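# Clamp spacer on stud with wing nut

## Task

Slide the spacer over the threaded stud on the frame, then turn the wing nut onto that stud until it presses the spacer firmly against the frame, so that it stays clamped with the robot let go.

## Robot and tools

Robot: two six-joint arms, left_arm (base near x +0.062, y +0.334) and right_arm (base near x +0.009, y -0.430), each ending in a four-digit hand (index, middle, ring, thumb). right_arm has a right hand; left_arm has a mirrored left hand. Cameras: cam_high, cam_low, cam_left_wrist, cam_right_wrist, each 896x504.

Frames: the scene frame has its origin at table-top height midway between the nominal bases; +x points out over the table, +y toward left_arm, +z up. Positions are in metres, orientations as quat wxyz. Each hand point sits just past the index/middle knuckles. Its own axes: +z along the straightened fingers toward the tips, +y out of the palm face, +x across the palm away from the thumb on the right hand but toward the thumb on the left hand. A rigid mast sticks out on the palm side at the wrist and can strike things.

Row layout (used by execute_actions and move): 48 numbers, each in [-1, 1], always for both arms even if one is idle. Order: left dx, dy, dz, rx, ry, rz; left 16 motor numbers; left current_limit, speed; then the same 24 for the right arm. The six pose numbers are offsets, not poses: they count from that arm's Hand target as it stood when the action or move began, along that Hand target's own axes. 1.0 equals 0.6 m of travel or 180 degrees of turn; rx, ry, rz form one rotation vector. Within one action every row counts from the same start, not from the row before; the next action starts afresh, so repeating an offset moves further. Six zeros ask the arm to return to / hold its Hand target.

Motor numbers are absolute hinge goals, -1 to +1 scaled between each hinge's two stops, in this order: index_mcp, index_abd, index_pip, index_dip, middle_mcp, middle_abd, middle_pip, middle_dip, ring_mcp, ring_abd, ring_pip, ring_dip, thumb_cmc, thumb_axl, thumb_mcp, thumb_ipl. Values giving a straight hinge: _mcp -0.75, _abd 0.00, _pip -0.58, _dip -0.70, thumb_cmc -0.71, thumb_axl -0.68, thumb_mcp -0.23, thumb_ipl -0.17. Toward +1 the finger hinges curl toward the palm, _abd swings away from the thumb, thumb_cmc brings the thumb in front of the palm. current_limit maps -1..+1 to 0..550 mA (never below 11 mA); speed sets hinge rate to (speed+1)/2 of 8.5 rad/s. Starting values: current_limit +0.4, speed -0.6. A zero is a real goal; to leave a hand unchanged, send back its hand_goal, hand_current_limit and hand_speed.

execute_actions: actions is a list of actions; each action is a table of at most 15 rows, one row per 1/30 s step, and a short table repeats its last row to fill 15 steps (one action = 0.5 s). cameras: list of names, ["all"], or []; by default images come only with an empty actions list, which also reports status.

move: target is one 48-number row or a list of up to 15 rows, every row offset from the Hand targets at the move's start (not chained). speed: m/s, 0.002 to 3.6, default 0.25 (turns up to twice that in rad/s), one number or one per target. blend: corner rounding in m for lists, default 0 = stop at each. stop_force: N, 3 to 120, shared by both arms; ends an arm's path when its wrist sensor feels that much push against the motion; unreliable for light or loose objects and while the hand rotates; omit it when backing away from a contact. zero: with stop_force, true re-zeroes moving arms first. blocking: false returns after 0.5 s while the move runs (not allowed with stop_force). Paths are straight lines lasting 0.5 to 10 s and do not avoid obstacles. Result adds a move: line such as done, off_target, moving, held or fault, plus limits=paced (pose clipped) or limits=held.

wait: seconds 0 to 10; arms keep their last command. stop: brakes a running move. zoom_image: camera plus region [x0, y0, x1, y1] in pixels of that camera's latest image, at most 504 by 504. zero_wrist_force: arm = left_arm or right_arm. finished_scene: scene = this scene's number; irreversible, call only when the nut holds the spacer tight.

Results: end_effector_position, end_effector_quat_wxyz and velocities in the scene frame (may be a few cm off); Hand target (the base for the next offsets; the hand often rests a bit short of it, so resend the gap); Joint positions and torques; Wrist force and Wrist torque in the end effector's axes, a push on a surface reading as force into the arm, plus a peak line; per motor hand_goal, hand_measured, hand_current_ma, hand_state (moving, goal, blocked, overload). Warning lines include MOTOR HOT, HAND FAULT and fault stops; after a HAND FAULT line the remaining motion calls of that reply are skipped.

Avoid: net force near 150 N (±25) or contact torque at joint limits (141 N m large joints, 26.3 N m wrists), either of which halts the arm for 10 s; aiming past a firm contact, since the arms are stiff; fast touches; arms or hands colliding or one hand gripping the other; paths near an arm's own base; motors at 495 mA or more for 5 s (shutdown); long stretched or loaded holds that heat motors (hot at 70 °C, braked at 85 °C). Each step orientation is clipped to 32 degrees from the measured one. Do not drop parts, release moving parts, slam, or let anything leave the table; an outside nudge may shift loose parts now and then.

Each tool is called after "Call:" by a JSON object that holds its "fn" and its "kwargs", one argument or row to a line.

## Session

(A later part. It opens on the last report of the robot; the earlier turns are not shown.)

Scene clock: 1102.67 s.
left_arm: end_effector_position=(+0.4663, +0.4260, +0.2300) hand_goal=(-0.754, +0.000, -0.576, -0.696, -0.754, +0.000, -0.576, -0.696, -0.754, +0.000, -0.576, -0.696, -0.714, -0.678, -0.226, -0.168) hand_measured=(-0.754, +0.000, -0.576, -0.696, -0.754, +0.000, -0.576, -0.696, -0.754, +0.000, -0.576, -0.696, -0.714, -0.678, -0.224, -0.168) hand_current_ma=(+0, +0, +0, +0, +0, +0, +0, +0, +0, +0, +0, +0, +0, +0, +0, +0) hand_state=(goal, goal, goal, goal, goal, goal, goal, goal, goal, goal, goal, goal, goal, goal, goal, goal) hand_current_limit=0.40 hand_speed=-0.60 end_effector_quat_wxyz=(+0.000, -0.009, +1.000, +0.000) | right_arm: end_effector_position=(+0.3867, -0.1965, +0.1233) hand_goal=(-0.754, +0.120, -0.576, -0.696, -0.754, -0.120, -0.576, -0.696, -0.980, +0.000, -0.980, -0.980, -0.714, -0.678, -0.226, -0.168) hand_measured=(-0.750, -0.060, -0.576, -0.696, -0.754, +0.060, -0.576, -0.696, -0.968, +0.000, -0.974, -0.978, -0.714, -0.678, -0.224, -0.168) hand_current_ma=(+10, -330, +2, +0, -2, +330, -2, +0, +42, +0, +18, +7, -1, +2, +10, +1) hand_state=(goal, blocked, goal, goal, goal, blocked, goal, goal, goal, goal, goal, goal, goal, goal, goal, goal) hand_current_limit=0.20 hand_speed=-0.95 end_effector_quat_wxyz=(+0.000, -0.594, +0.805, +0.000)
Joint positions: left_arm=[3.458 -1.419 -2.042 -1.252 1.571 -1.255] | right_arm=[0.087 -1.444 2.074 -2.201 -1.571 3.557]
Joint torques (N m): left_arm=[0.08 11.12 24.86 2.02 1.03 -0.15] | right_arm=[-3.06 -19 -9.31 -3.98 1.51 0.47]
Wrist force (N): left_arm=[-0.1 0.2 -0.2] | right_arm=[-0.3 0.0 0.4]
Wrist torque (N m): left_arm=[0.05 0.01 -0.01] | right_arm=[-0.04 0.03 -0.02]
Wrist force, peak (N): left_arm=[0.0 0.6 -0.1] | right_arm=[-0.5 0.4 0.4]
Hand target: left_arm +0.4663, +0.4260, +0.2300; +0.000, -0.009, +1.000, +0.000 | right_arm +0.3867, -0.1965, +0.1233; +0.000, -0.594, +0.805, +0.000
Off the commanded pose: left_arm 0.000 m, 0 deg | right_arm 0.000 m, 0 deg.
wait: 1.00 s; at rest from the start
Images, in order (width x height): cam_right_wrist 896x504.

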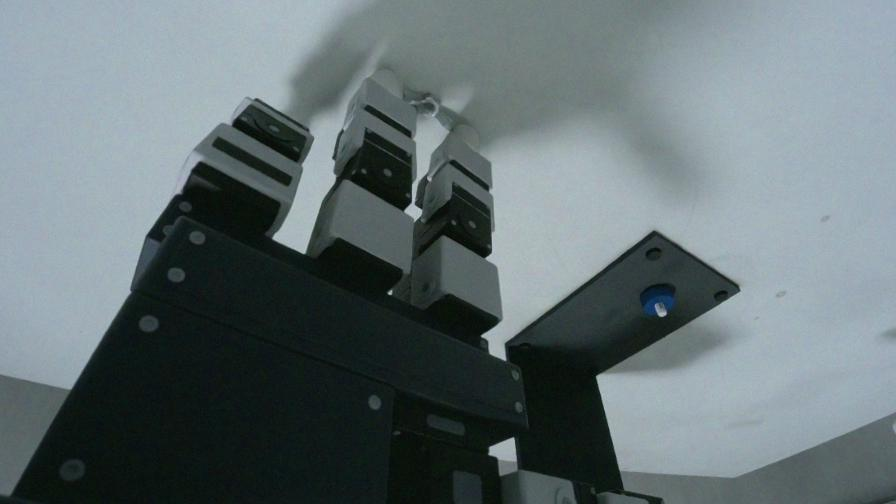

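Call:
{"fn": "move", "kwargs": {
  "target": [0,0,0,0,0,0,-0.754,0,-0.576,-0.696,-0.754,0,-0.576,-0.696,-0.754,0,-0.576,-0.696,-0.714,-0.678,-0.226,-0.168,0.4,-0.6,0,0,-0.0833,0,0,0,-0.754,0.12,-0.576,-0.696,-0.754,-0.12,-0.576,-0.696,-0.98,0,-0.98,-0.98,-0.714,-0.678,-0.226,-0.168,0.3,-0.95],
  "speed": 0.04,
  "cameras": ["cam_low","cam_right_wrist"]
}}

Call:
{"fn": "zoom_image", "kwargs": {
  "camera": "cam_right_wrist",
  "region": [360, 40, 500, 160]
}}

Call:
{"fn": "zoom_image", "kwargs": {
  "camera": "cam_low",
  "region": [340, 280, 430, 370]
}}

Scene clock: 1111.53 s.
left_arm: end_effector_position=(+0.4663, +0.4260, +0.2300) hand_goal=(-0.754, +0.000, -0.576, -0.696, -0.754, +0.000, -0.576, -0.696, -0.754, +0.000, -0.576, -0.696, -0.714, -0.678, -0.226, -0.168) hand_measured=(-0.754, +0.000, -0.576, -0.696, -0.754, +0.000, -0.576, -0.696, -0.754, +0.000, -0.576, -0.696, -0.714, -0.678, -0.224, -0.168) hand_current_ma=(+0, +0, +0, +0, +0, +0, +0, +0, +0, +0, +0, +0, +0, +0, +0, +0) hand_state=(goal, goal, goal, goal, goal, goal, goal, goal, goal, goal, goal, goal, goal, goal, goal, goal) hand_current_limit=0.40 hand_speed=-0.60 end_effector_quat_wxyz=(+0.000, -0.009, +1.000, +0.000) | right_arm: end_effector_position=(+0.3867, -0.1964, +0.1732) hand_goal=(-0.754, +0.120, -0.576, -0.696, -0.754, -0.120, -0.576, -0.696, -0.980, +0.000, -0.980, -0.980, -0.714, -0.678, -0.226, -0.168) hand_measured=(-0.750, -0.060, -0.576, -0.696, -0.754, +0.058, -0.576, -0.696, -0.968, +0.000, -0.974, -0.978, -0.714, -0.678, -0.224, -0.168) hand_current_ma=(+10, -357, +2, +0, -2, +357, -2, +0, +42, +0, +18, +7, -1, +2, +10, +1) hand_state=(goal, blocked, goal, goal, goal, blocked, goal, goal, goal, goal, goal, goal, goal, goal, goal, goal) hand_current_limit=0.30 hand_speed=-0.95 end_effector_quat_wxyz=(+0.000, -0.594, +0.805, +0.000)
Joint positions: left_arm=[3.458 -1.419 -2.042 -1.252 1.571 -1.255] | right_arm=[0.087 -1.514 2.002 -2.059 -1.571 3.557]
Joint torques (N m): left_arm=[0.5 10.28 25.26 1.9 0.87 -0.22] | right_arm=[5.3 -30.34 -32.56 -0.57 0.47 0.37]
Wrist force (N): left_arm=[0.1 0.3 -0.3] | right_arm=[-0.3 0.5 -0.1]
Wrist torque (N m): left_arm=[0.07 -0.02 0.00] | right_arm=[0.06 0.04 -0.02]
Wrist force, peak (N): left_arm=[-0.1 0.5 -0.3] | right_arm=[-0.6 0.9 0.1]
Hand target: left_arm +0.4663, +0.4260, +0.2300; +0.000, -0.009, +1.000, +0.000 | right_arm +0.3867, -0.1965, +0.1733; +0.000, -0.594, +0.805, +0.000
Off the commanded pose: left_arm 0.000 m, 0 deg | right_arm 0.000 m, 0 deg.
move: done
Images, in order (width x height): cam_low 896x504, cam_right_wrist 896x504.

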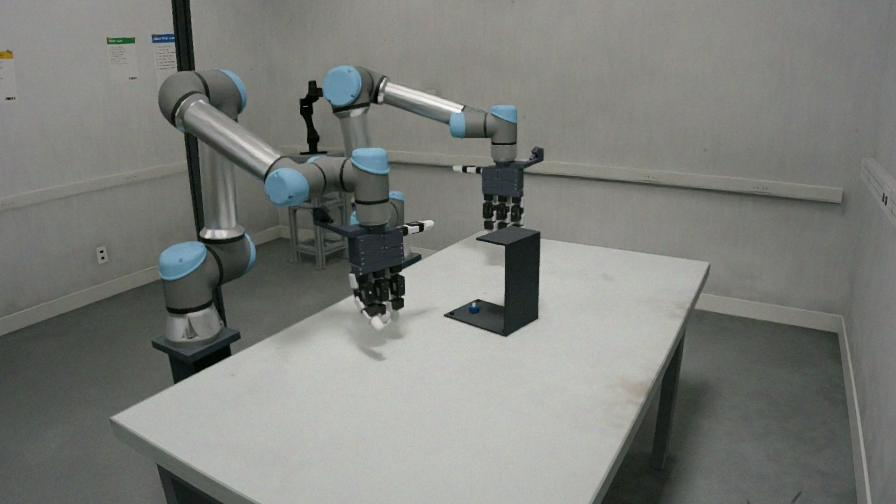

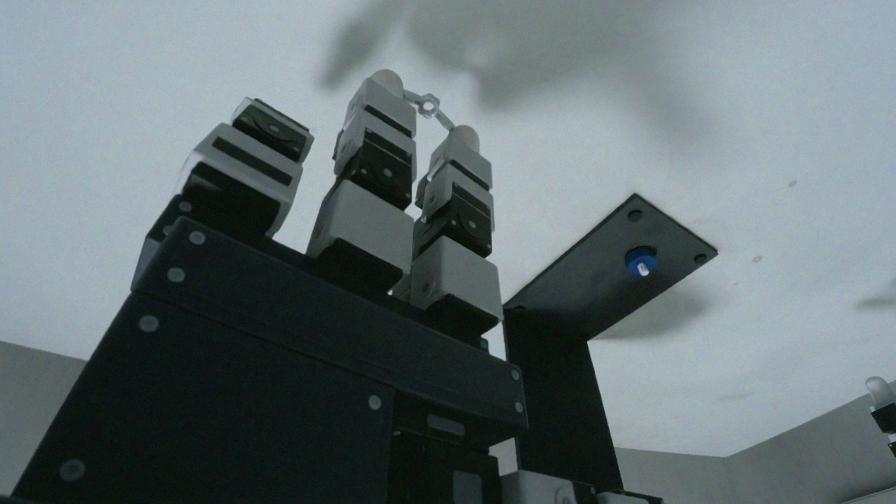

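Scaled by 3.600.

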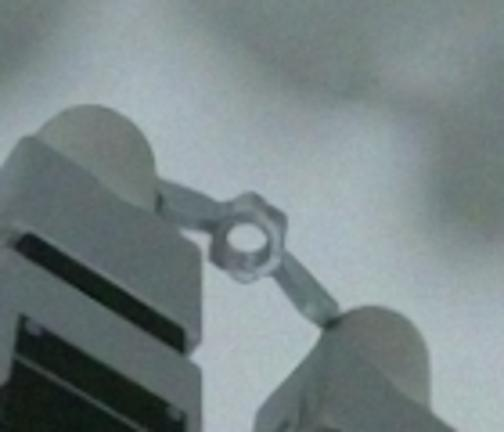

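Scaled by 5.600.

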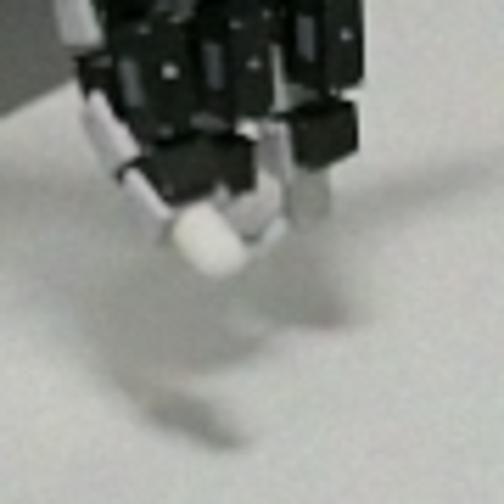

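Call:
{"fn": "move", "kwargs": {
  "target": [
    [0,0,0,0,0,0,-0.754,0,-0.576,-0.696,-0.754,0,-0.576,-0.696,-0.754,0,-0.576,-0.696,-0.714,-0.678,-0.226,-0.168,0.4,-0.6,-0.3292,0.0432,-0.02,0,0,-0.02,-0.754,0.12,-0.576,-0.696,-0.754,-0.12,-0.576,-0.696,-0.98,0,-0.98,-0.98,-0.714,-0.678,-0.226,-0.168,0.3,-0.95],
    [0,0,0,0,0,0,-0.754,0,-0.576,-0.696,-0.754,0,-0.576,-0.696,-0.754,0,-0.576,-0.696,-0.714,-0.678,-0.226,-0.168,0.4,-0.6,-0.4409,-0.0009,-0.02,0,0,-0.0394,-0.754,0.12,-0.576,-0.696,-0.754,-0.12,-0.576,-0.696,-0.98,0,-0.98,-0.98,-0.714,-0.678,-0.226,-0.168,0.3,-0.95]
  ],
  "speed": 0.15,
  "blend": 0.02,
  "cameras": ["cam_low","cam_right_wrist"]
}}

Call:
{"fn": "zoom_image", "kwargs": {
  "camera": "cam_right_wrist",
  "region": [360, 20, 500, 150]
}}

Call:
{"fn": "zoom_image", "kwargs": {
  "camera": "cam_low",
  "region": [440, 250, 520, 330]
}}

Scene clock: 1179.53 s.
left_arm: end_effector_position=(+0.4663, +0.4260, +0.2300) hand_goal=(-0.754, +0.000, -0.576, -0.696, -0.754, +0.000, -0.576, -0.696, -0.754, +0.000, -0.576, -0.696, -0.714, -0.678, -0.226, -0.168) hand_measured=(-0.754, +0.000, -0.576, -0.696, -0.754, +0.000, -0.576, -0.696, -0.754, +0.000, -0.576, -0.696, -0.714, -0.678, -0.224, -0.168) hand_current_ma=(+0, +0, +0, +0, +0, +0, +0, +0, +0, +0, +0, +0, +0, +0, +0, +0) hand_state=(goal, goal, goal, goal, goal, goal, goal, goal, goal, goal, goal, goal, goal, goal, goal, goal) hand_current_limit=0.40 hand_speed=-0.60 end_effector_quat_wxyz=(+0.000, -0.009, +1.000, +0.000) | right_arm: end_effector_position=(+0.4651, +0.0561, +0.1853) hand_goal=(-0.754, +0.120, -0.576, -0.696, -0.754, -0.120, -0.576, -0.696, -0.980, +0.000, -0.980, -0.980, -0.714, -0.678, -0.226, -0.168) hand_measured=(-0.750, -0.060, -0.576, -0.696, -0.754, +0.058, -0.576, -0.696, -0.968, +0.000, -0.974, -0.978, -0.714, -0.678, -0.224, -0.168) hand_current_ma=(+10, -357, +2, +0, -2, +357, -2, +0, +42, +0, +18, +7, -1, +2, +10, +1) hand_state=(goal, blocked, goal, goal, goal, blocked, goal, goal, goal, goal, goal, goal, goal, goal, goal, goal) hand_current_limit=0.30 hand_speed=-0.95 end_effector_quat_wxyz=(+0.000, -0.642, +0.766, +0.000)
Joint positions: left_arm=[3.458 -1.419 -2.042 -1.252 1.571 -1.255] | right_arm=[0.476 -1.05 1.351 -1.872 -1.571 3.823]
Joint torques (N m): left_arm=[0.68 9.79 25.25 1.86 0.96 -0.23] | right_arm=[10.43 -36.33 -32.53 -0.48 -1.94 -2.21]
Wrist force (N): left_arm=[0.2 0.1 -0.2] | right_arm=[-0.2 0.0 0.0]
Wrist torque (N m): left_arm=[0.04 -0.03 0.01] | right_arm=[0.01 0.05 -0.02]
Wrist force, peak (N): left_arm=[0.1 0.5 -0.2] | right_arm=[-1.2 -0.2 0.0]
Hand target: left_arm +0.4663, +0.4260, +0.2300; +0.000, -0.009, +1.000, +0.000 | right_arm +0.4651, +0.0562, +0.1853; +0.000, -0.642, +0.766, +0.000
Off the commanded pose: left_arm 0.000 m, 0 deg | right_arm 0.000 m, 0 deg.
move: done
Images, in order (width x height): cam_low 896x504, cam_right_wrist 896x504.

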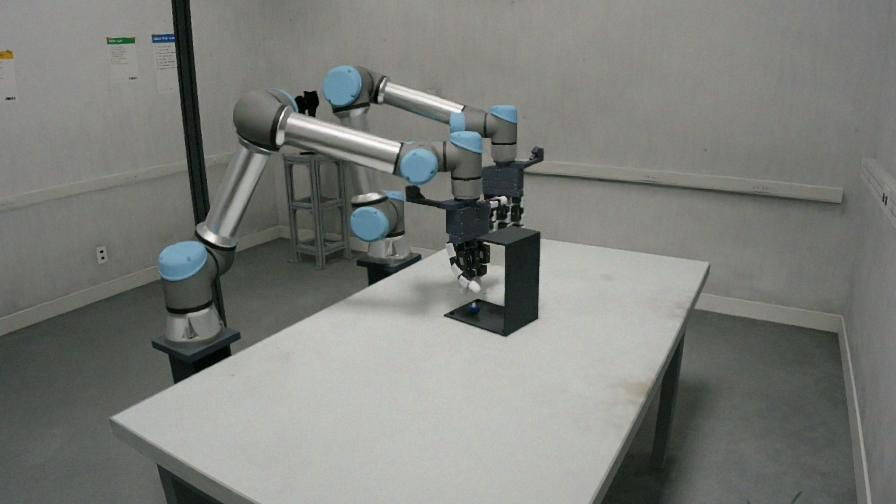

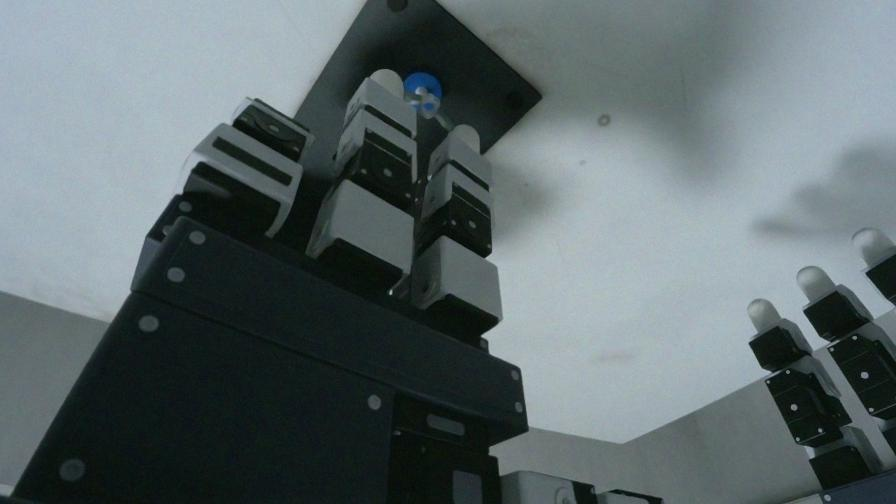

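Scaled by 3.600.

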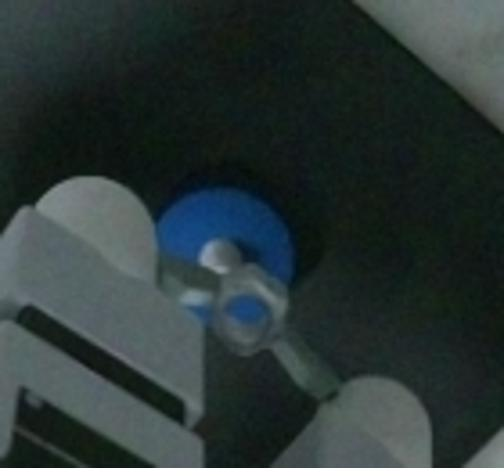

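Scaled by 6.300.

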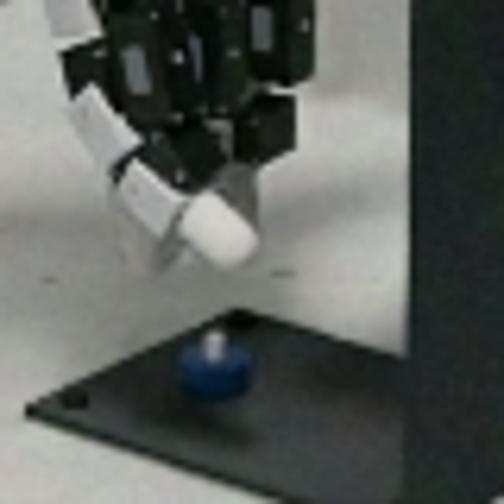

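Call:
{"fn": "zoom_image", "kwargs": {
  "camera": "cam_right_wrist",
  "region": [400, 70, 460, 130]
}}

Scaled by 8.400.

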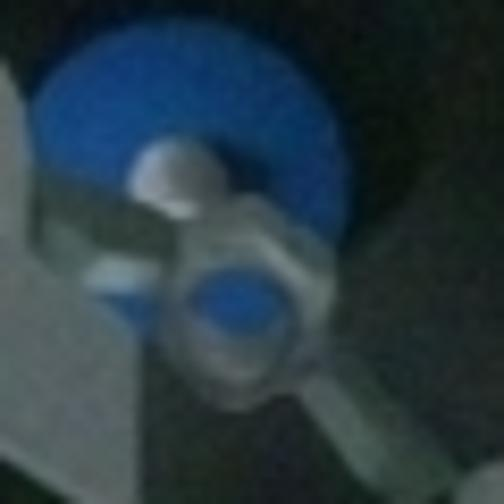

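Call:
{"fn": "move", "kwargs": {
  "target": [0,0,0,0,0,0,-0.754,0,-0.576,-0.696,-0.754,0,-0.576,-0.696,-0.754,0,-0.576,-0.696,-0.714,-0.678,-0.226,-0.168,0.4,-0.6,-0.0053,-0.0215,0.0338,0,0,0,-0.754,0.12,-0.576,-0.696,-0.754,-0.12,-0.576,-0.696,-0.98,0,-0.98,-0.98,-0.714,-0.678,-0.226,-0.168,0.3,-0.95],
  "speed": 0.08,
  "cameras": ["cam_low","cam_right_wrist"]
}}

Call:
{"fn": "zoom_image", "kwargs": {
  "camera": "cam_right_wrist",
  "region": [400, 70, 460, 130]
}}

Call:
{"fn": "zoom_image", "kwargs": {
  "camera": "cam_low",
  "region": [455, 270, 500, 320]
}}

Scene clock: 1261.93 s.
left_arm: end_effector_position=(+0.4663, +0.4260, +0.2300) hand_goal=(-0.754, +0.000, -0.576, -0.696, -0.754, +0.000, -0.576, -0.696, -0.754, +0.000, -0.576, -0.696, -0.714, -0.678, -0.226, -0.168) hand_measured=(-0.754, +0.000, -0.576, -0.696, -0.754, +0.000, -0.576, -0.696, -0.754, +0.000, -0.576, -0.696, -0.714, -0.678, -0.224, -0.168) hand_current_ma=(+0, +0, +0, +0, +0, +0, +0, +0, +0, +0, +0, +0, +0, +0, +0, +0) hand_state=(goal, goal, goal, goal, goal, goal, goal, goal, goal, goal, goal, goal, goal, goal, goal, goal) hand_current_limit=0.40 hand_speed=-0.60 end_effector_quat_wxyz=(+0.000, -0.009, +1.000, +0.000) | right_arm: end_effector_position=(+0.4783, +0.0570, +0.1651) hand_goal=(-0.754, +0.120, -0.576, -0.696, -0.754, -0.120, -0.576, -0.696, -0.980, +0.000, -0.980, -0.980, -0.714, -0.678, -0.226, -0.168) hand_measured=(-0.750, -0.060, -0.576, -0.696, -0.754, +0.058, -0.576, -0.696, -0.968, +0.000, -0.974, -0.978, -0.714, -0.678, -0.224, -0.168) hand_current_ma=(+10, -358, +2, +0, -2, +357, -2, +0, +42, +0, +18, +7, -1, +2, +10, +1) hand_state=(goal, blocked, goal, goal, goal, blocked, goal, goal, goal, goal, goal, goal, goal, goal, goal, goal) hand_current_limit=0.30 hand_speed=-0.95 end_effector_quat_wxyz=(+0.000, -0.642, +0.766, +0.000)
Joint positions: left_arm=[3.458 -1.419 -2.042 -1.252 1.571 -1.255] | right_arm=[0.468 -1.01 1.341 -1.902 -1.571 3.815]
Joint torques (N m): left_arm=[0.2 9.98 25.48 1.81 0.83 -0.22] | right_arm=[-11.54 -38.67 -32.72 -4.54 -1.68 -2.08]
Wrist force (N): left_arm=[-0.1 0.1 -0.1] | right_arm=[-0.2 0.3 -0.1]
Wrist torque (N m): left_arm=[0.02 0.01 -0.02] | right_arm=[0.06 0.04 -0.01]
Wrist force, peak (N): left_arm=[0.0 0.5 -0.4] | right_arm=[-0.6 0.8 0.0]
Hand target: left_arm +0.4663, +0.4260, +0.2300; +0.000, -0.009, +1.000, +0.000 | right_arm +0.4784, +0.0570, +0.1650; +0.000, -0.642, +0.766, +0.000
Off the commanded pose: left_arm 0.000 m, 0 deg | right_arm 0.000 m, 0 deg.
move: done
Images, in order (width x height): cam_low 896x504, cam_right_wrist 896x504.

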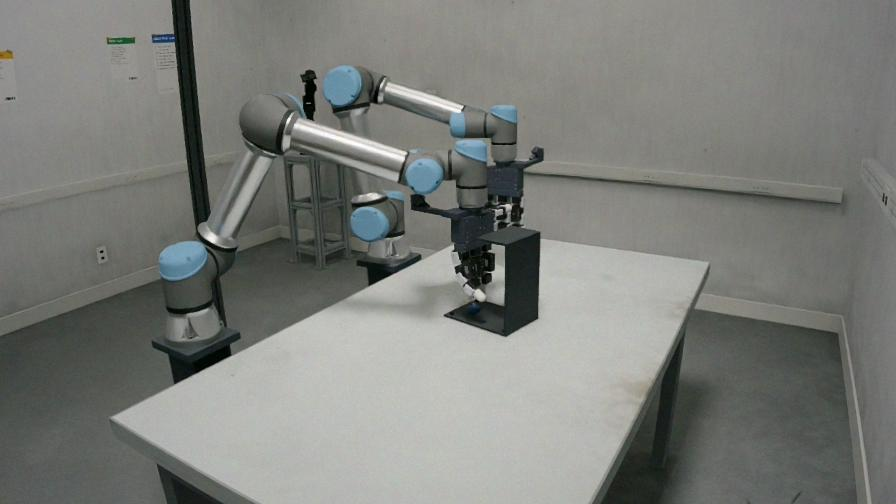

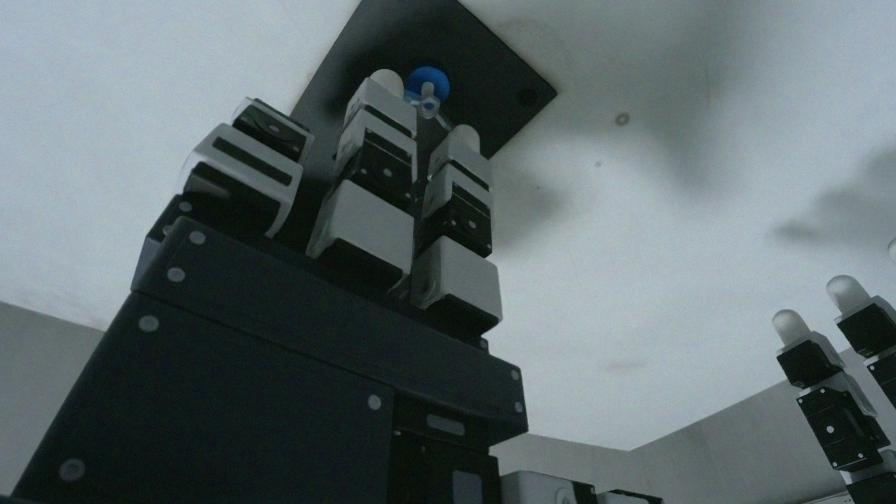

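Scaled by 8.400.

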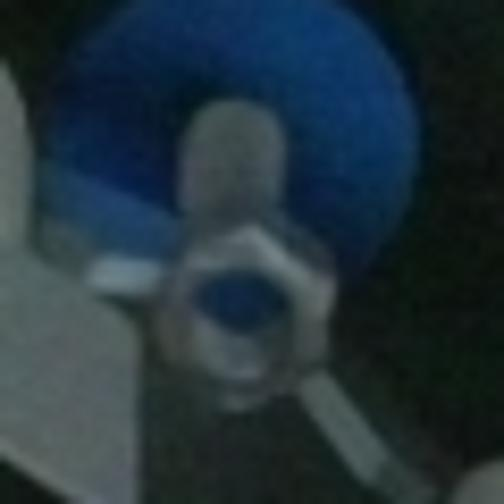

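Scaled by 10.080.

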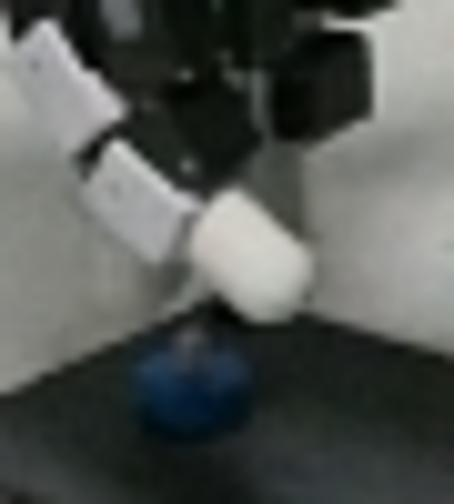

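Call:
{"fn": "move", "kwargs": {
  "target": [0,0,0,0,0,0,-0.754,0,-0.576,-0.696,-0.754,0,-0.576,-0.696,-0.754,0,-0.576,-0.696,-0.714,-0.678,-0.226,-0.168,0.4,-0.6,0.0008,-0.0008,0.0163,0,0,0,-0.754,0.12,-0.576,-0.696,-0.754,-0.12,-0.576,-0.696,-0.98,0,-0.98,-0.98,-0.714,-0.678,-0.226,-0.168,0.3,-0.95],
  "speed": 0.03,
  "stop_force": 3,
  "cameras": ["cam_low","cam_right_wrist"]
}}

Call:
{"fn": "zoom_image", "kwargs": {
  "camera": "cam_right_wrist",
  "region": [400, 70, 460, 130]
}}

Call:
{"fn": "zoom_image", "kwargs": {
  "camera": "cam_low",
  "region": [455, 270, 500, 320]
}}

Scene clock: 1281.53 s.
left_arm: end_effector_position=(+0.4663, +0.4260, +0.2300) hand_goal=(-0.754, +0.000, -0.576, -0.696, -0.754, +0.000, -0.576, -0.696, -0.754, +0.000, -0.576, -0.696, -0.714, -0.678, -0.226, -0.168) hand_measured=(-0.754, +0.000, -0.576, -0.696, -0.754, +0.000, -0.576, -0.696, -0.754, +0.000, -0.576, -0.696, -0.714, -0.678, -0.224, -0.168) hand_current_ma=(+0, +0, +0, +0, +0, +0, +0, +0, +0, +0, +0, +0, +0, +0, +0, +0) hand_state=(goal, goal, goal, goal, goal, goal, goal, goal, goal, goal, goal, goal, goal, goal, goal, goal) hand_current_limit=0.40 hand_speed=-0.60 end_effector_quat_wxyz=(+0.000, -0.009, +1.000, +0.000) | right_arm: end_effector_position=(+0.4788, +0.0565, +0.1552) hand_goal=(-0.754, +0.120, -0.576, -0.696, -0.754, -0.120, -0.576, -0.696, -0.980, +0.000, -0.980, -0.980, -0.714, -0.678, -0.226, -0.168) hand_measured=(-0.750, -0.060, -0.576, -0.696, -0.754, +0.058, -0.576, -0.696, -0.968, +0.000, -0.974, -0.978, -0.714, -0.678, -0.224, -0.168) hand_current_ma=(+10, -357, +2, +0, -2, +357, -2, +0, +42, +0, +18, +7, -1, +2, +10, +1) hand_state=(goal, blocked, goal, goal, goal, blocked, goal, goal, goal, goal, goal, goal, goal, goal, goal, goal) hand_current_limit=0.30 hand_speed=-0.95 end_effector_quat_wxyz=(+0.000, -0.642, +0.766, +0.000)
Joint positions: left_arm=[3.458 -1.419 -2.042 -1.252 1.571 -1.255] | right_arm=[0.467 -1.001 1.355 -1.924 -1.571 3.814]
Joint torques (N m): left_arm=[0.84 10.23 25.54 1.78 0.93 -0.22] | right_arm=[-10.95 -37.91 -11.19 -4.5 0.59 -2.08]
Wrist force (N): left_arm=[0.2 0.2 -0.3] | right_arm=[-0.6 0.3 -0.1]
Wrist torque (N m): left_arm=[0.06 -0.03 0.01] | right_arm=[0.05 0.10 -0.04]
Wrist force, peak (N): left_arm=[-0.1 0.5 -0.4] | right_arm=[-0.8 0.6 -0.2]
Hand target: left_arm +0.4663, +0.4260, +0.2300; +0.000, -0.009, +1.000, +0.000 | right_arm +0.4788, +0.0565, +0.1552; +0.000, -0.642, +0.766, +0.000
Off the commanded pose: left_arm 0.000 m, 0 deg | right_arm 0.000 m, 0 deg.
move: done
Images, in order (width x height): cam_low 896x504, cam_right_wrist 896x504.

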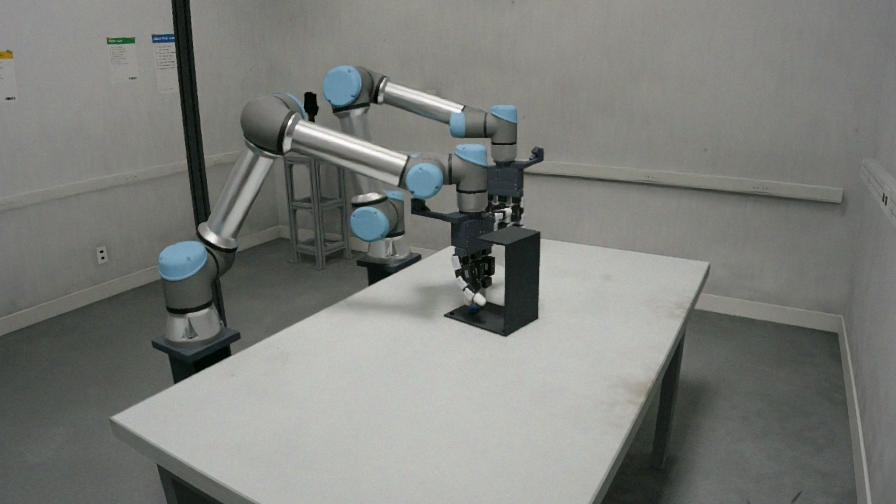

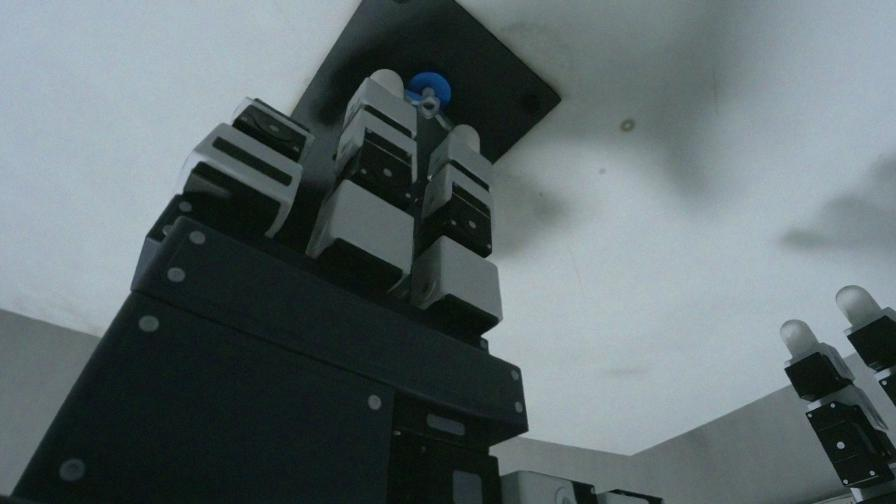

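Scaled by 8.400.

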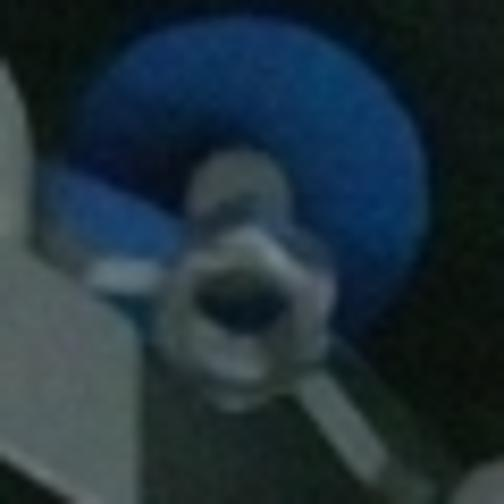

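Scaled by 10.080.

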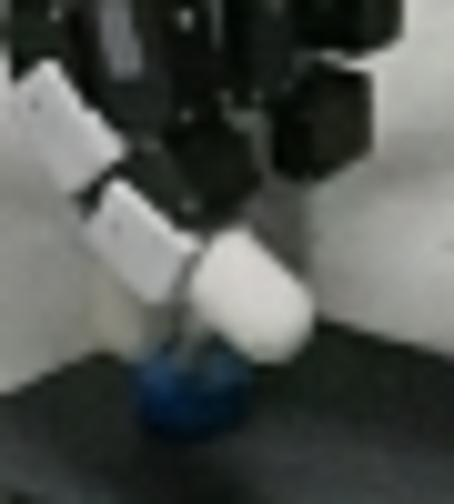

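Call:
{"fn": "move", "kwargs": {
  "target": [
    [0,0,0,0,0,0,-0.754,0,-0.576,-0.696,-0.754,0,-0.576,-0.696,-0.754,0,-0.576,-0.696,-0.714,-0.678,-0.226,-0.168,0.4,-0.6,0.001,0.0008,0.0005,0,0,0,-0.754,0.12,-0.576,-0.696,-0.754,-0.12,-0.576,-0.696,-0.98,0,-0.98,-0.98,-0.714,-0.678,-0.226,-0.168,0.3,-0.95],
    [0,0,0,0,0,0,-0.754,0,-0.576,-0.696,-0.754,0,-0.576,-0.696,-0.754,0,-0.576,-0.696,-0.714,-0.678,-0.226,-0.168,0.4,-0.6,0.001,0.0008,0.008,0,0,0,-0.754,0.12,-0.576,-0.696,-0.754,-0.12,-0.576,-0.696,-0.98,0,-0.98,-0.98,-0.714,-0.678,-0.226,-0.168,0.3,-0.95]
  ],
  "speed": 0.01,
  "stop_force": 3,
  "cameras": ["cam_right_wrist"]
}}

Scene clock: 1321.77 s.
left_arm: end_effector_position=(+0.4663, +0.4260, +0.2300) hand_goal=(-0.754, +0.000, -0.576, -0.696, -0.754, +0.000, -0.576, -0.696, -0.754, +0.000, -0.576, -0.696, -0.714, -0.678, -0.226, -0.168) hand_measured=(-0.754, +0.000, -0.576, -0.696, -0.754, +0.000, -0.576, -0.696, -0.754, +0.000, -0.576, -0.696, -0.714, -0.678, -0.224, -0.168) hand_current_ma=(+0, +0, +0, +0, +0, +0, +0, +0, +0, +0, +0, +0, +0, +0, +0, +0) hand_state=(goal, goal, goal, goal, goal, goal, goal, goal, goal, goal, goal, goal, goal, goal, goal, goal) hand_current_limit=0.40 hand_speed=-0.60 end_effector_quat_wxyz=(+0.000, -0.009, +1.000, +0.000) | right_arm: end_effector_position=(+0.4782, +0.0560, +0.1504) hand_goal=(-0.754, +0.120, -0.576, -0.696, -0.754, -0.120, -0.576, -0.696, -0.980, +0.000, -0.980, -0.980, -0.714, -0.678, -0.226, -0.168) hand_measured=(-0.754, +0.092, -0.576, -0.696, -0.756, -0.098, -0.576, -0.696, -0.968, +0.000, -0.974, -0.978, -0.714, -0.678, -0.224, -0.168) hand_current_ma=(-3, -94, +0, +0, -4, +73, -2, +0, +42, +0, +18, +7, -1, +2, +10, +1) hand_state=(goal, blocked, goal, goal, goal, blocked, goal, goal, goal, goal, goal, goal, goal, goal, goal, goal) hand_current_limit=0.30 hand_speed=-0.95 end_effector_quat_wxyz=(+0.000, -0.642, +0.766, +0.000)
Joint positions: left_arm=[3.458 -1.419 -2.042 -1.252 1.571 -1.255] | right_arm=[0.467 -0.999 1.364 -1.936 -1.571 3.814]
Joint torques (N m): left_arm=[-0.18 10.13 25.03 1.85 1.02 -0.2] | right_arm=[-9.88 -38.64 -11.32 -4.55 0.35 -2.12]
Wrist force (N): left_arm=[-0.2 0.1 0.0] | right_arm=[-0.6 0.1 -0.2]
Wrist torque (N m): left_arm=[0.02 0.02 -0.01] | right_arm=[0.03 0.10 -0.05]
Wrist force, peak (N): left_arm=[0.3 0.5 -0.3] | right_arm=[-2.3 -0.2 -1.8]
Hand target: left_arm +0.4663, +0.4260, +0.2300; +0.000, -0.009, +1.000, +0.000 | right_arm +0.4782, +0.0560, +0.1504; +0.000, -0.642, +0.766, +0.000
Off the commanded pose: left_arm 0.000 m, 0 deg | right_arm 0.000 m, 0 deg.
move: done
Images, in order (width x height): cam_right_wrist 896x504.

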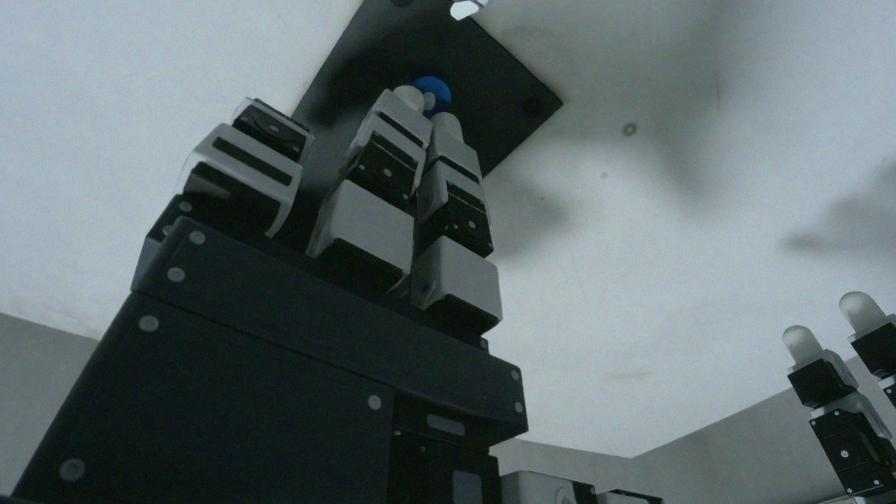

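Call:
{"fn": "zoom_image", "kwargs": {
  "camera": "cam_right_wrist",
  "region": [376, 60, 496, 150]
}}

Call:
{"fn": "zoom_image", "kwargs": {
  "camera": "cam_right_wrist",
  "region": [406, 70, 466, 130]
}}

Scaled by 4.200.

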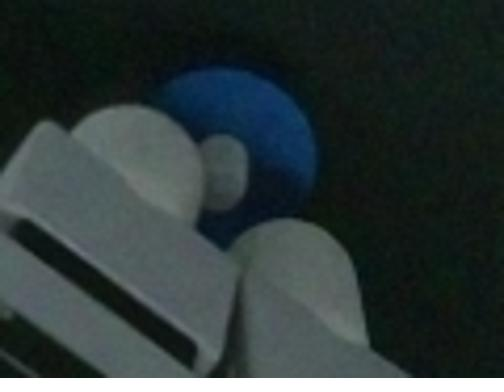

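Scaled by 8.400.

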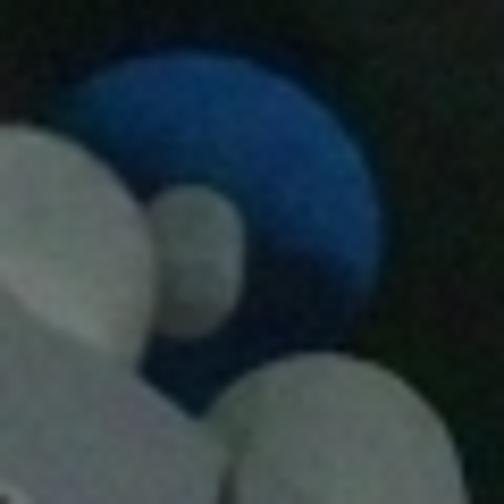

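Call:
{"fn": "execute_actions", "kwargs": {
  "actions": []
}}

Scene clock: 1332.30 s.
left_arm: end_effector_position=(+0.4663, +0.4260, +0.2300) hand_goal=(-0.754, +0.000, -0.576, -0.696, -0.754, +0.000, -0.576, -0.696, -0.754, +0.000, -0.576, -0.696, -0.714, -0.678, -0.226, -0.168) hand_measured=(-0.754, +0.000, -0.576, -0.696, -0.754, +0.000, -0.576, -0.696, -0.754, +0.000, -0.576, -0.696, -0.714, -0.678, -0.224, -0.168) hand_current_ma=(+0, +0, +0, +0, +0, +0, +0, +0, +0, +0, +0, +0, +0, +0, +0, +0) hand_state=(goal, goal, goal, goal, goal, goal, goal, goal, goal, goal, goal, goal, goal, goal, goal, goal) hand_current_limit=0.40 hand_speed=-0.60 end_effector_quat_wxyz=(+0.000, -0.009, +1.000, +0.000) | right_arm: end_effector_position=(+0.4782, +0.0560, +0.1504) hand_goal=(-0.754, +0.120, -0.576, -0.696, -0.754, -0.120, -0.576, -0.696, -0.980, +0.000, -0.980, -0.980, -0.714, -0.678, -0.226, -0.168) hand_measured=(-0.754, +0.092, -0.576, -0.696, -0.756, -0.098, -0.576, -0.696, -0.968, +0.000, -0.974, -0.978, -0.714, -0.678, -0.224, -0.168) hand_current_ma=(-3, -94, +0, +0, -4, +73, -2, +0, +42, +0, +18, +7, -1, +2, +10, +1) hand_state=(goal, blocked, goal, goal, goal, blocked, goal, goal, goal, goal, goal, goal, goal, goal, goal, goal) hand_current_limit=0.30 hand_speed=-0.95 end_effector_quat_wxyz=(+0.000, -0.642, +0.766, +0.000)
Joint positions: left_arm=[3.458 -1.419 -2.042 -1.252 1.571 -1.255] | right_arm=[0.467 -0.999 1.364 -1.936 -1.571 3.814]
Joint velocities: within noise
Joint torques (N m): left_arm=[0.46 10.11 25.44 1.81 1 -0.35] | right_arm=[-5.12 -38.07 -11.91 -4.5 0.52 -2.11]
Wrist force (N): left_arm=[0.1 0.2 -0.2] | right_arm=[-0.4 0.3 0.0]
Wrist torque (N m): left_arm=[0.05 -0.02 0.00] | right_arm=[0.05 0.07 -0.02]
Wrist force, peak (N): left_arm=[-0.1 0.6 0.0] | right_arm=[-0.6 0.5 -0.6]
Hand target: left_arm +0.4663, +0.4260, +0.2300; +0.000, -0.009, +1.000, +0.000 | right_arm +0.4782, +0.0560, +0.1504; +0.000, -0.642, +0.766, +0.000
Off the commanded pose: left_arm 0.000 m, 0 deg | right_arm 0.000 m, 0 deg.

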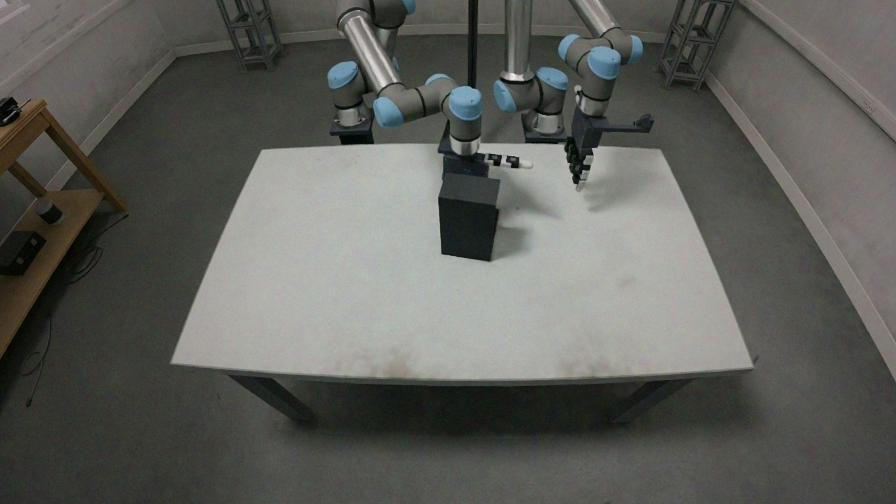

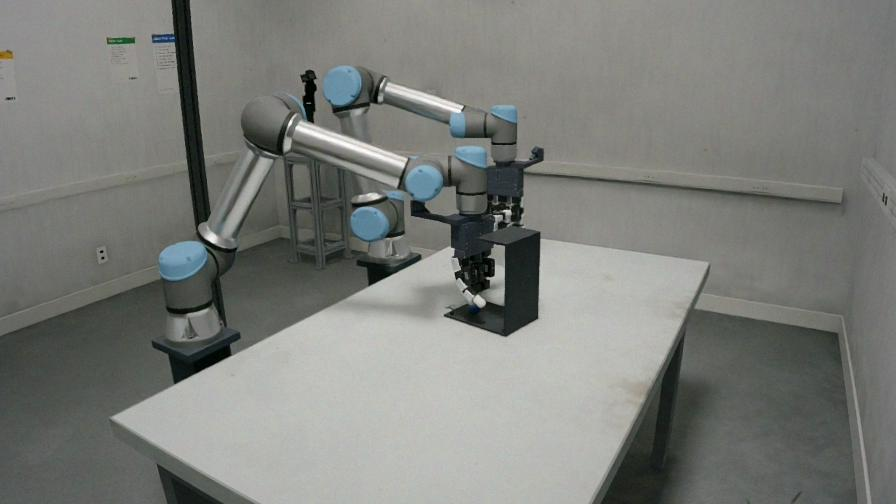

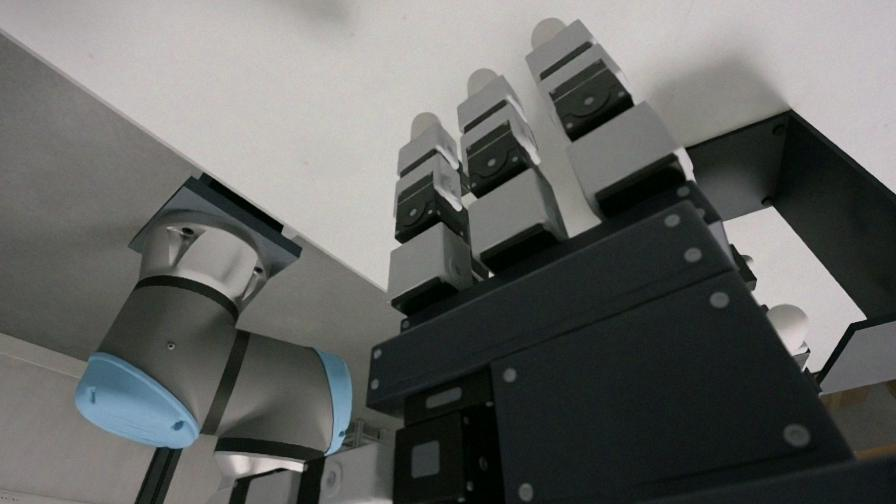

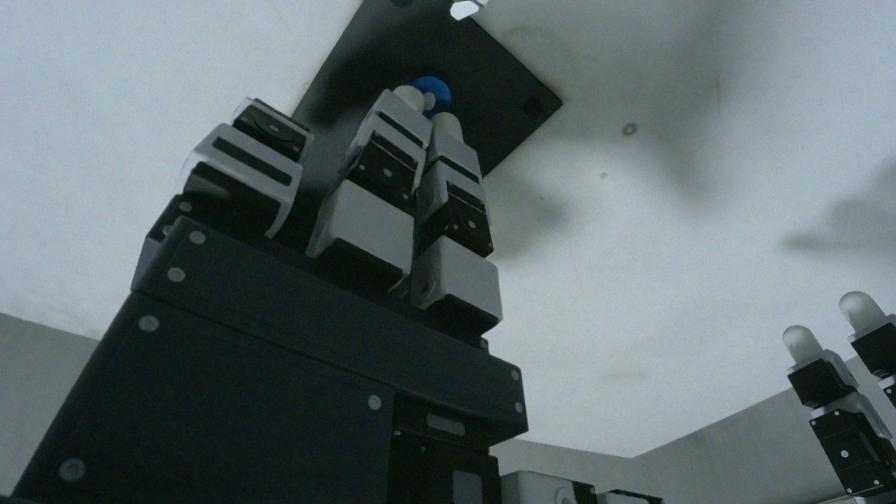

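Call:
{"fn": "zoom_image", "kwargs": {
  "camera": "cam_low",
  "region": [430, 250, 550, 340]
}}

Call:
{"fn": "zoom_image", "kwargs": {
  "camera": "cam_right_wrist",
  "region": [290, 0, 570, 200]
}}

Scaled by 4.200.

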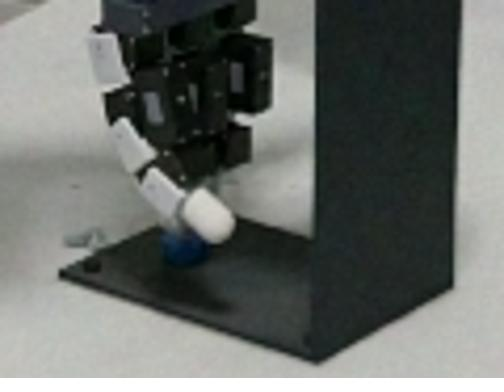

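Scaled by 1.800.

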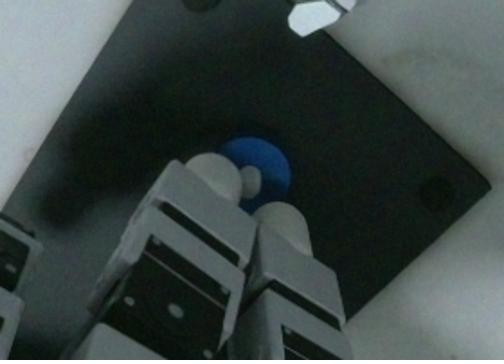

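Call:
{"fn": "move", "kwargs": {
  "target": [0,0,0,0,0,0,-0.754,0,-0.576,-0.696,-0.754,0,-0.576,-0.696,-0.754,0,-0.576,-0.696,-0.714,-0.678,-0.226,-0.168,0.4,-0.6,0,0,-0.2,0,0,0,-0.754,0.0,-0.576,-0.696,-0.754,0.0,-0.576,-0.696,-0.98,0,-0.98,-0.98,-0.714,-0.678,-0.226,-0.168,0.3,-0.9],
  "speed": 0.15,
  "cameras": ["all"]
}}

Call:
{"fn": "zoom_image", "kwargs": {
  "camera": "cam_low",
  "region": [420, 270, 540, 340]
}}

Call:
{"fn": "zoom_image", "kwargs": {
  "camera": "cam_high",
  "region": [420, 150, 520, 220]
}}

Scene clock: 1350.93 s.
left_arm: end_effector_position=(+0.4663, +0.4260, +0.2300) hand_goal=(-0.754, +0.000, -0.576, -0.696, -0.754, +0.000, -0.576, -0.696, -0.754, +0.000, -0.576, -0.696, -0.714, -0.678, -0.226, -0.168) hand_measured=(-0.754, +0.000, -0.576, -0.696, -0.754, +0.000, -0.576, -0.696, -0.754, +0.000, -0.576, -0.696, -0.714, -0.678, -0.224, -0.168) hand_current_ma=(+0, +0, +0, +0, +0, +0, +0, +0, +0, +0, +0, +0, +0, +0, +0, +0) hand_state=(goal, goal, goal, goal, goal, goal, goal, goal, goal, goal, goal, goal, goal, goal, goal, goal) hand_current_limit=0.40 hand_speed=-0.60 end_effector_quat_wxyz=(+0.000, -0.009, +1.000, +0.000) | right_arm: end_effector_position=(+0.4782, +0.0560, +0.2703) hand_goal=(-0.754, +0.000, -0.576, -0.696, -0.754, +0.000, -0.576, -0.696, -0.980, +0.000, -0.980, -0.980, -0.714, -0.678, -0.226, -0.168) hand_measured=(-0.754, +0.002, -0.576, -0.696, -0.756, -0.002, -0.576, -0.696, -0.960, +0.000, -0.974, -0.978, -0.714, -0.678, -0.224, -0.168) hand_current_ma=(-2, +7, +0, +0, -3, -7, -2, +0, +75, +0, +22, +7, -1, +2, +10, +1) hand_state=(goal, goal, goal, goal, goal, goal, goal, goal, goal, goal, goal, goal, goal, goal, goal, goal) hand_current_limit=0.30 hand_speed=-0.90 end_effector_quat_wxyz=(+0.000, -0.642, +0.766, +0.000)
Joint positions: left_arm=[3.458 -1.419 -2.042 -1.252 1.571 -1.255] | right_arm=[0.467 -1.066 1.154 -1.659 -1.571 3.814]
Joint torques (N m): left_arm=[0.34 10.32 25.48 1.79 0.98 -0.14] | right_arm=[-7.06 -37.21 -33.42 -0.55 -2.17 -2.05]
Wrist force (N): left_arm=[0.2 0.3 -0.2] | right_arm=[-0.8 1.3 1.0]
Wrist torque (N m): left_arm=[0.06 -0.03 0.01] | right_arm=[-0.06 0.05 -0.03]
Wrist force, peak (N): left_arm=[0.2 0.4 -0.4] | right_arm=[-0.8 1.3 1.0]
Hand target: left_arm +0.4663, +0.4260, +0.2300; +0.000, -0.009, +1.000, +0.000 | right_arm +0.4782, +0.0560, +0.2704; +0.000, -0.642, +0.766, +0.000
Off the commanded pose: left_arm 0.000 m, 0 deg | right_arm 0.000 m, 0 deg.
move: done

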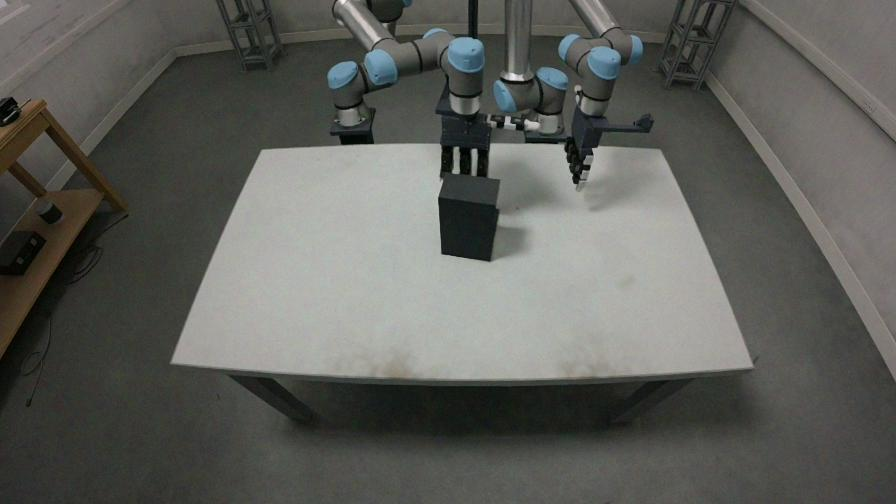

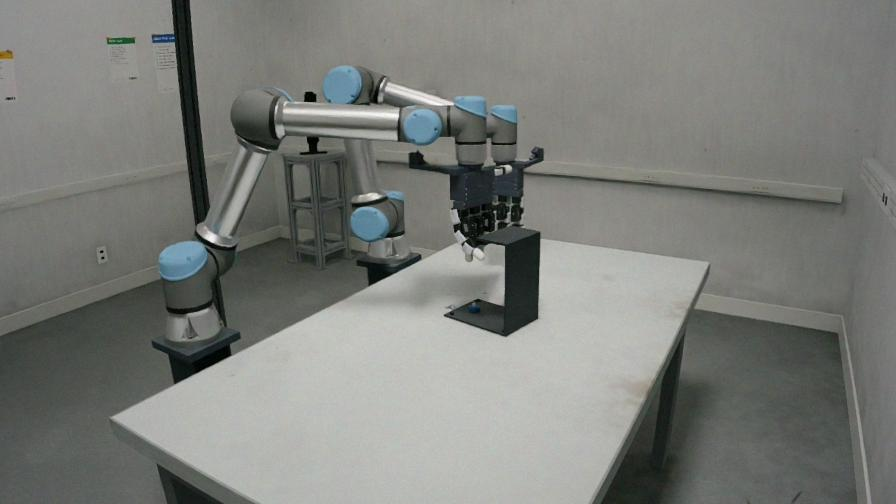

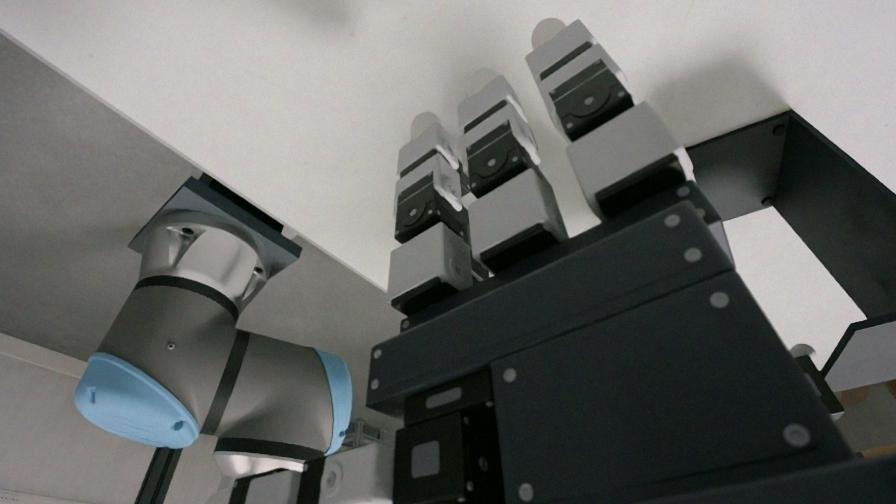

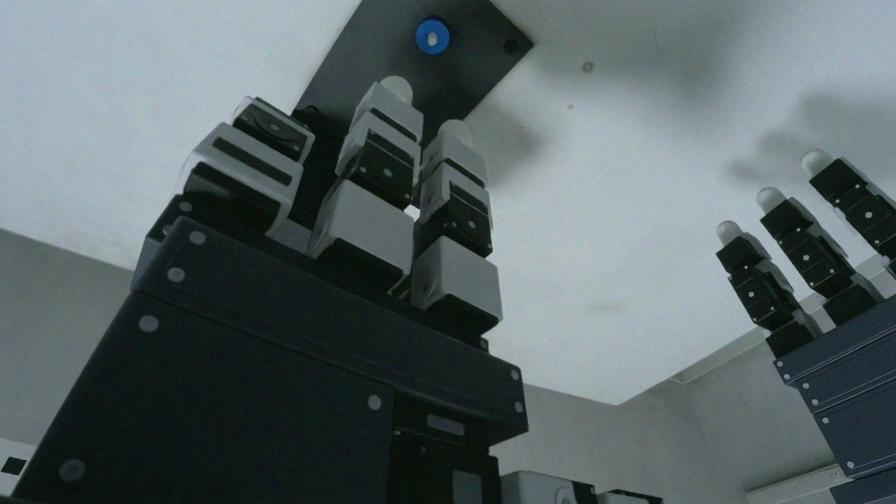

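Scaled by 4.200.

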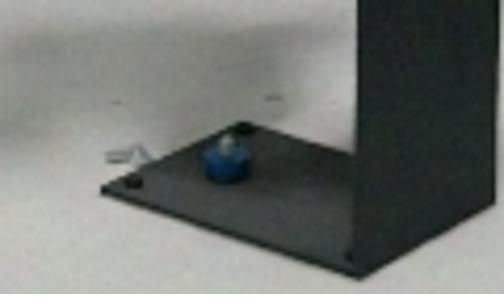

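Scaled by 5.040.

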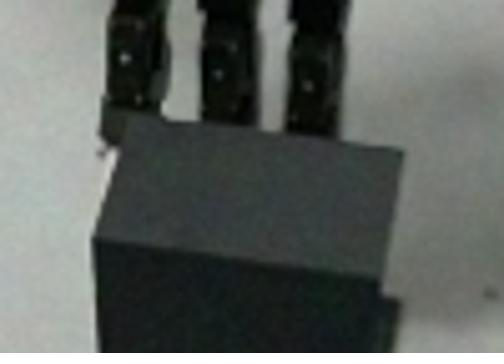

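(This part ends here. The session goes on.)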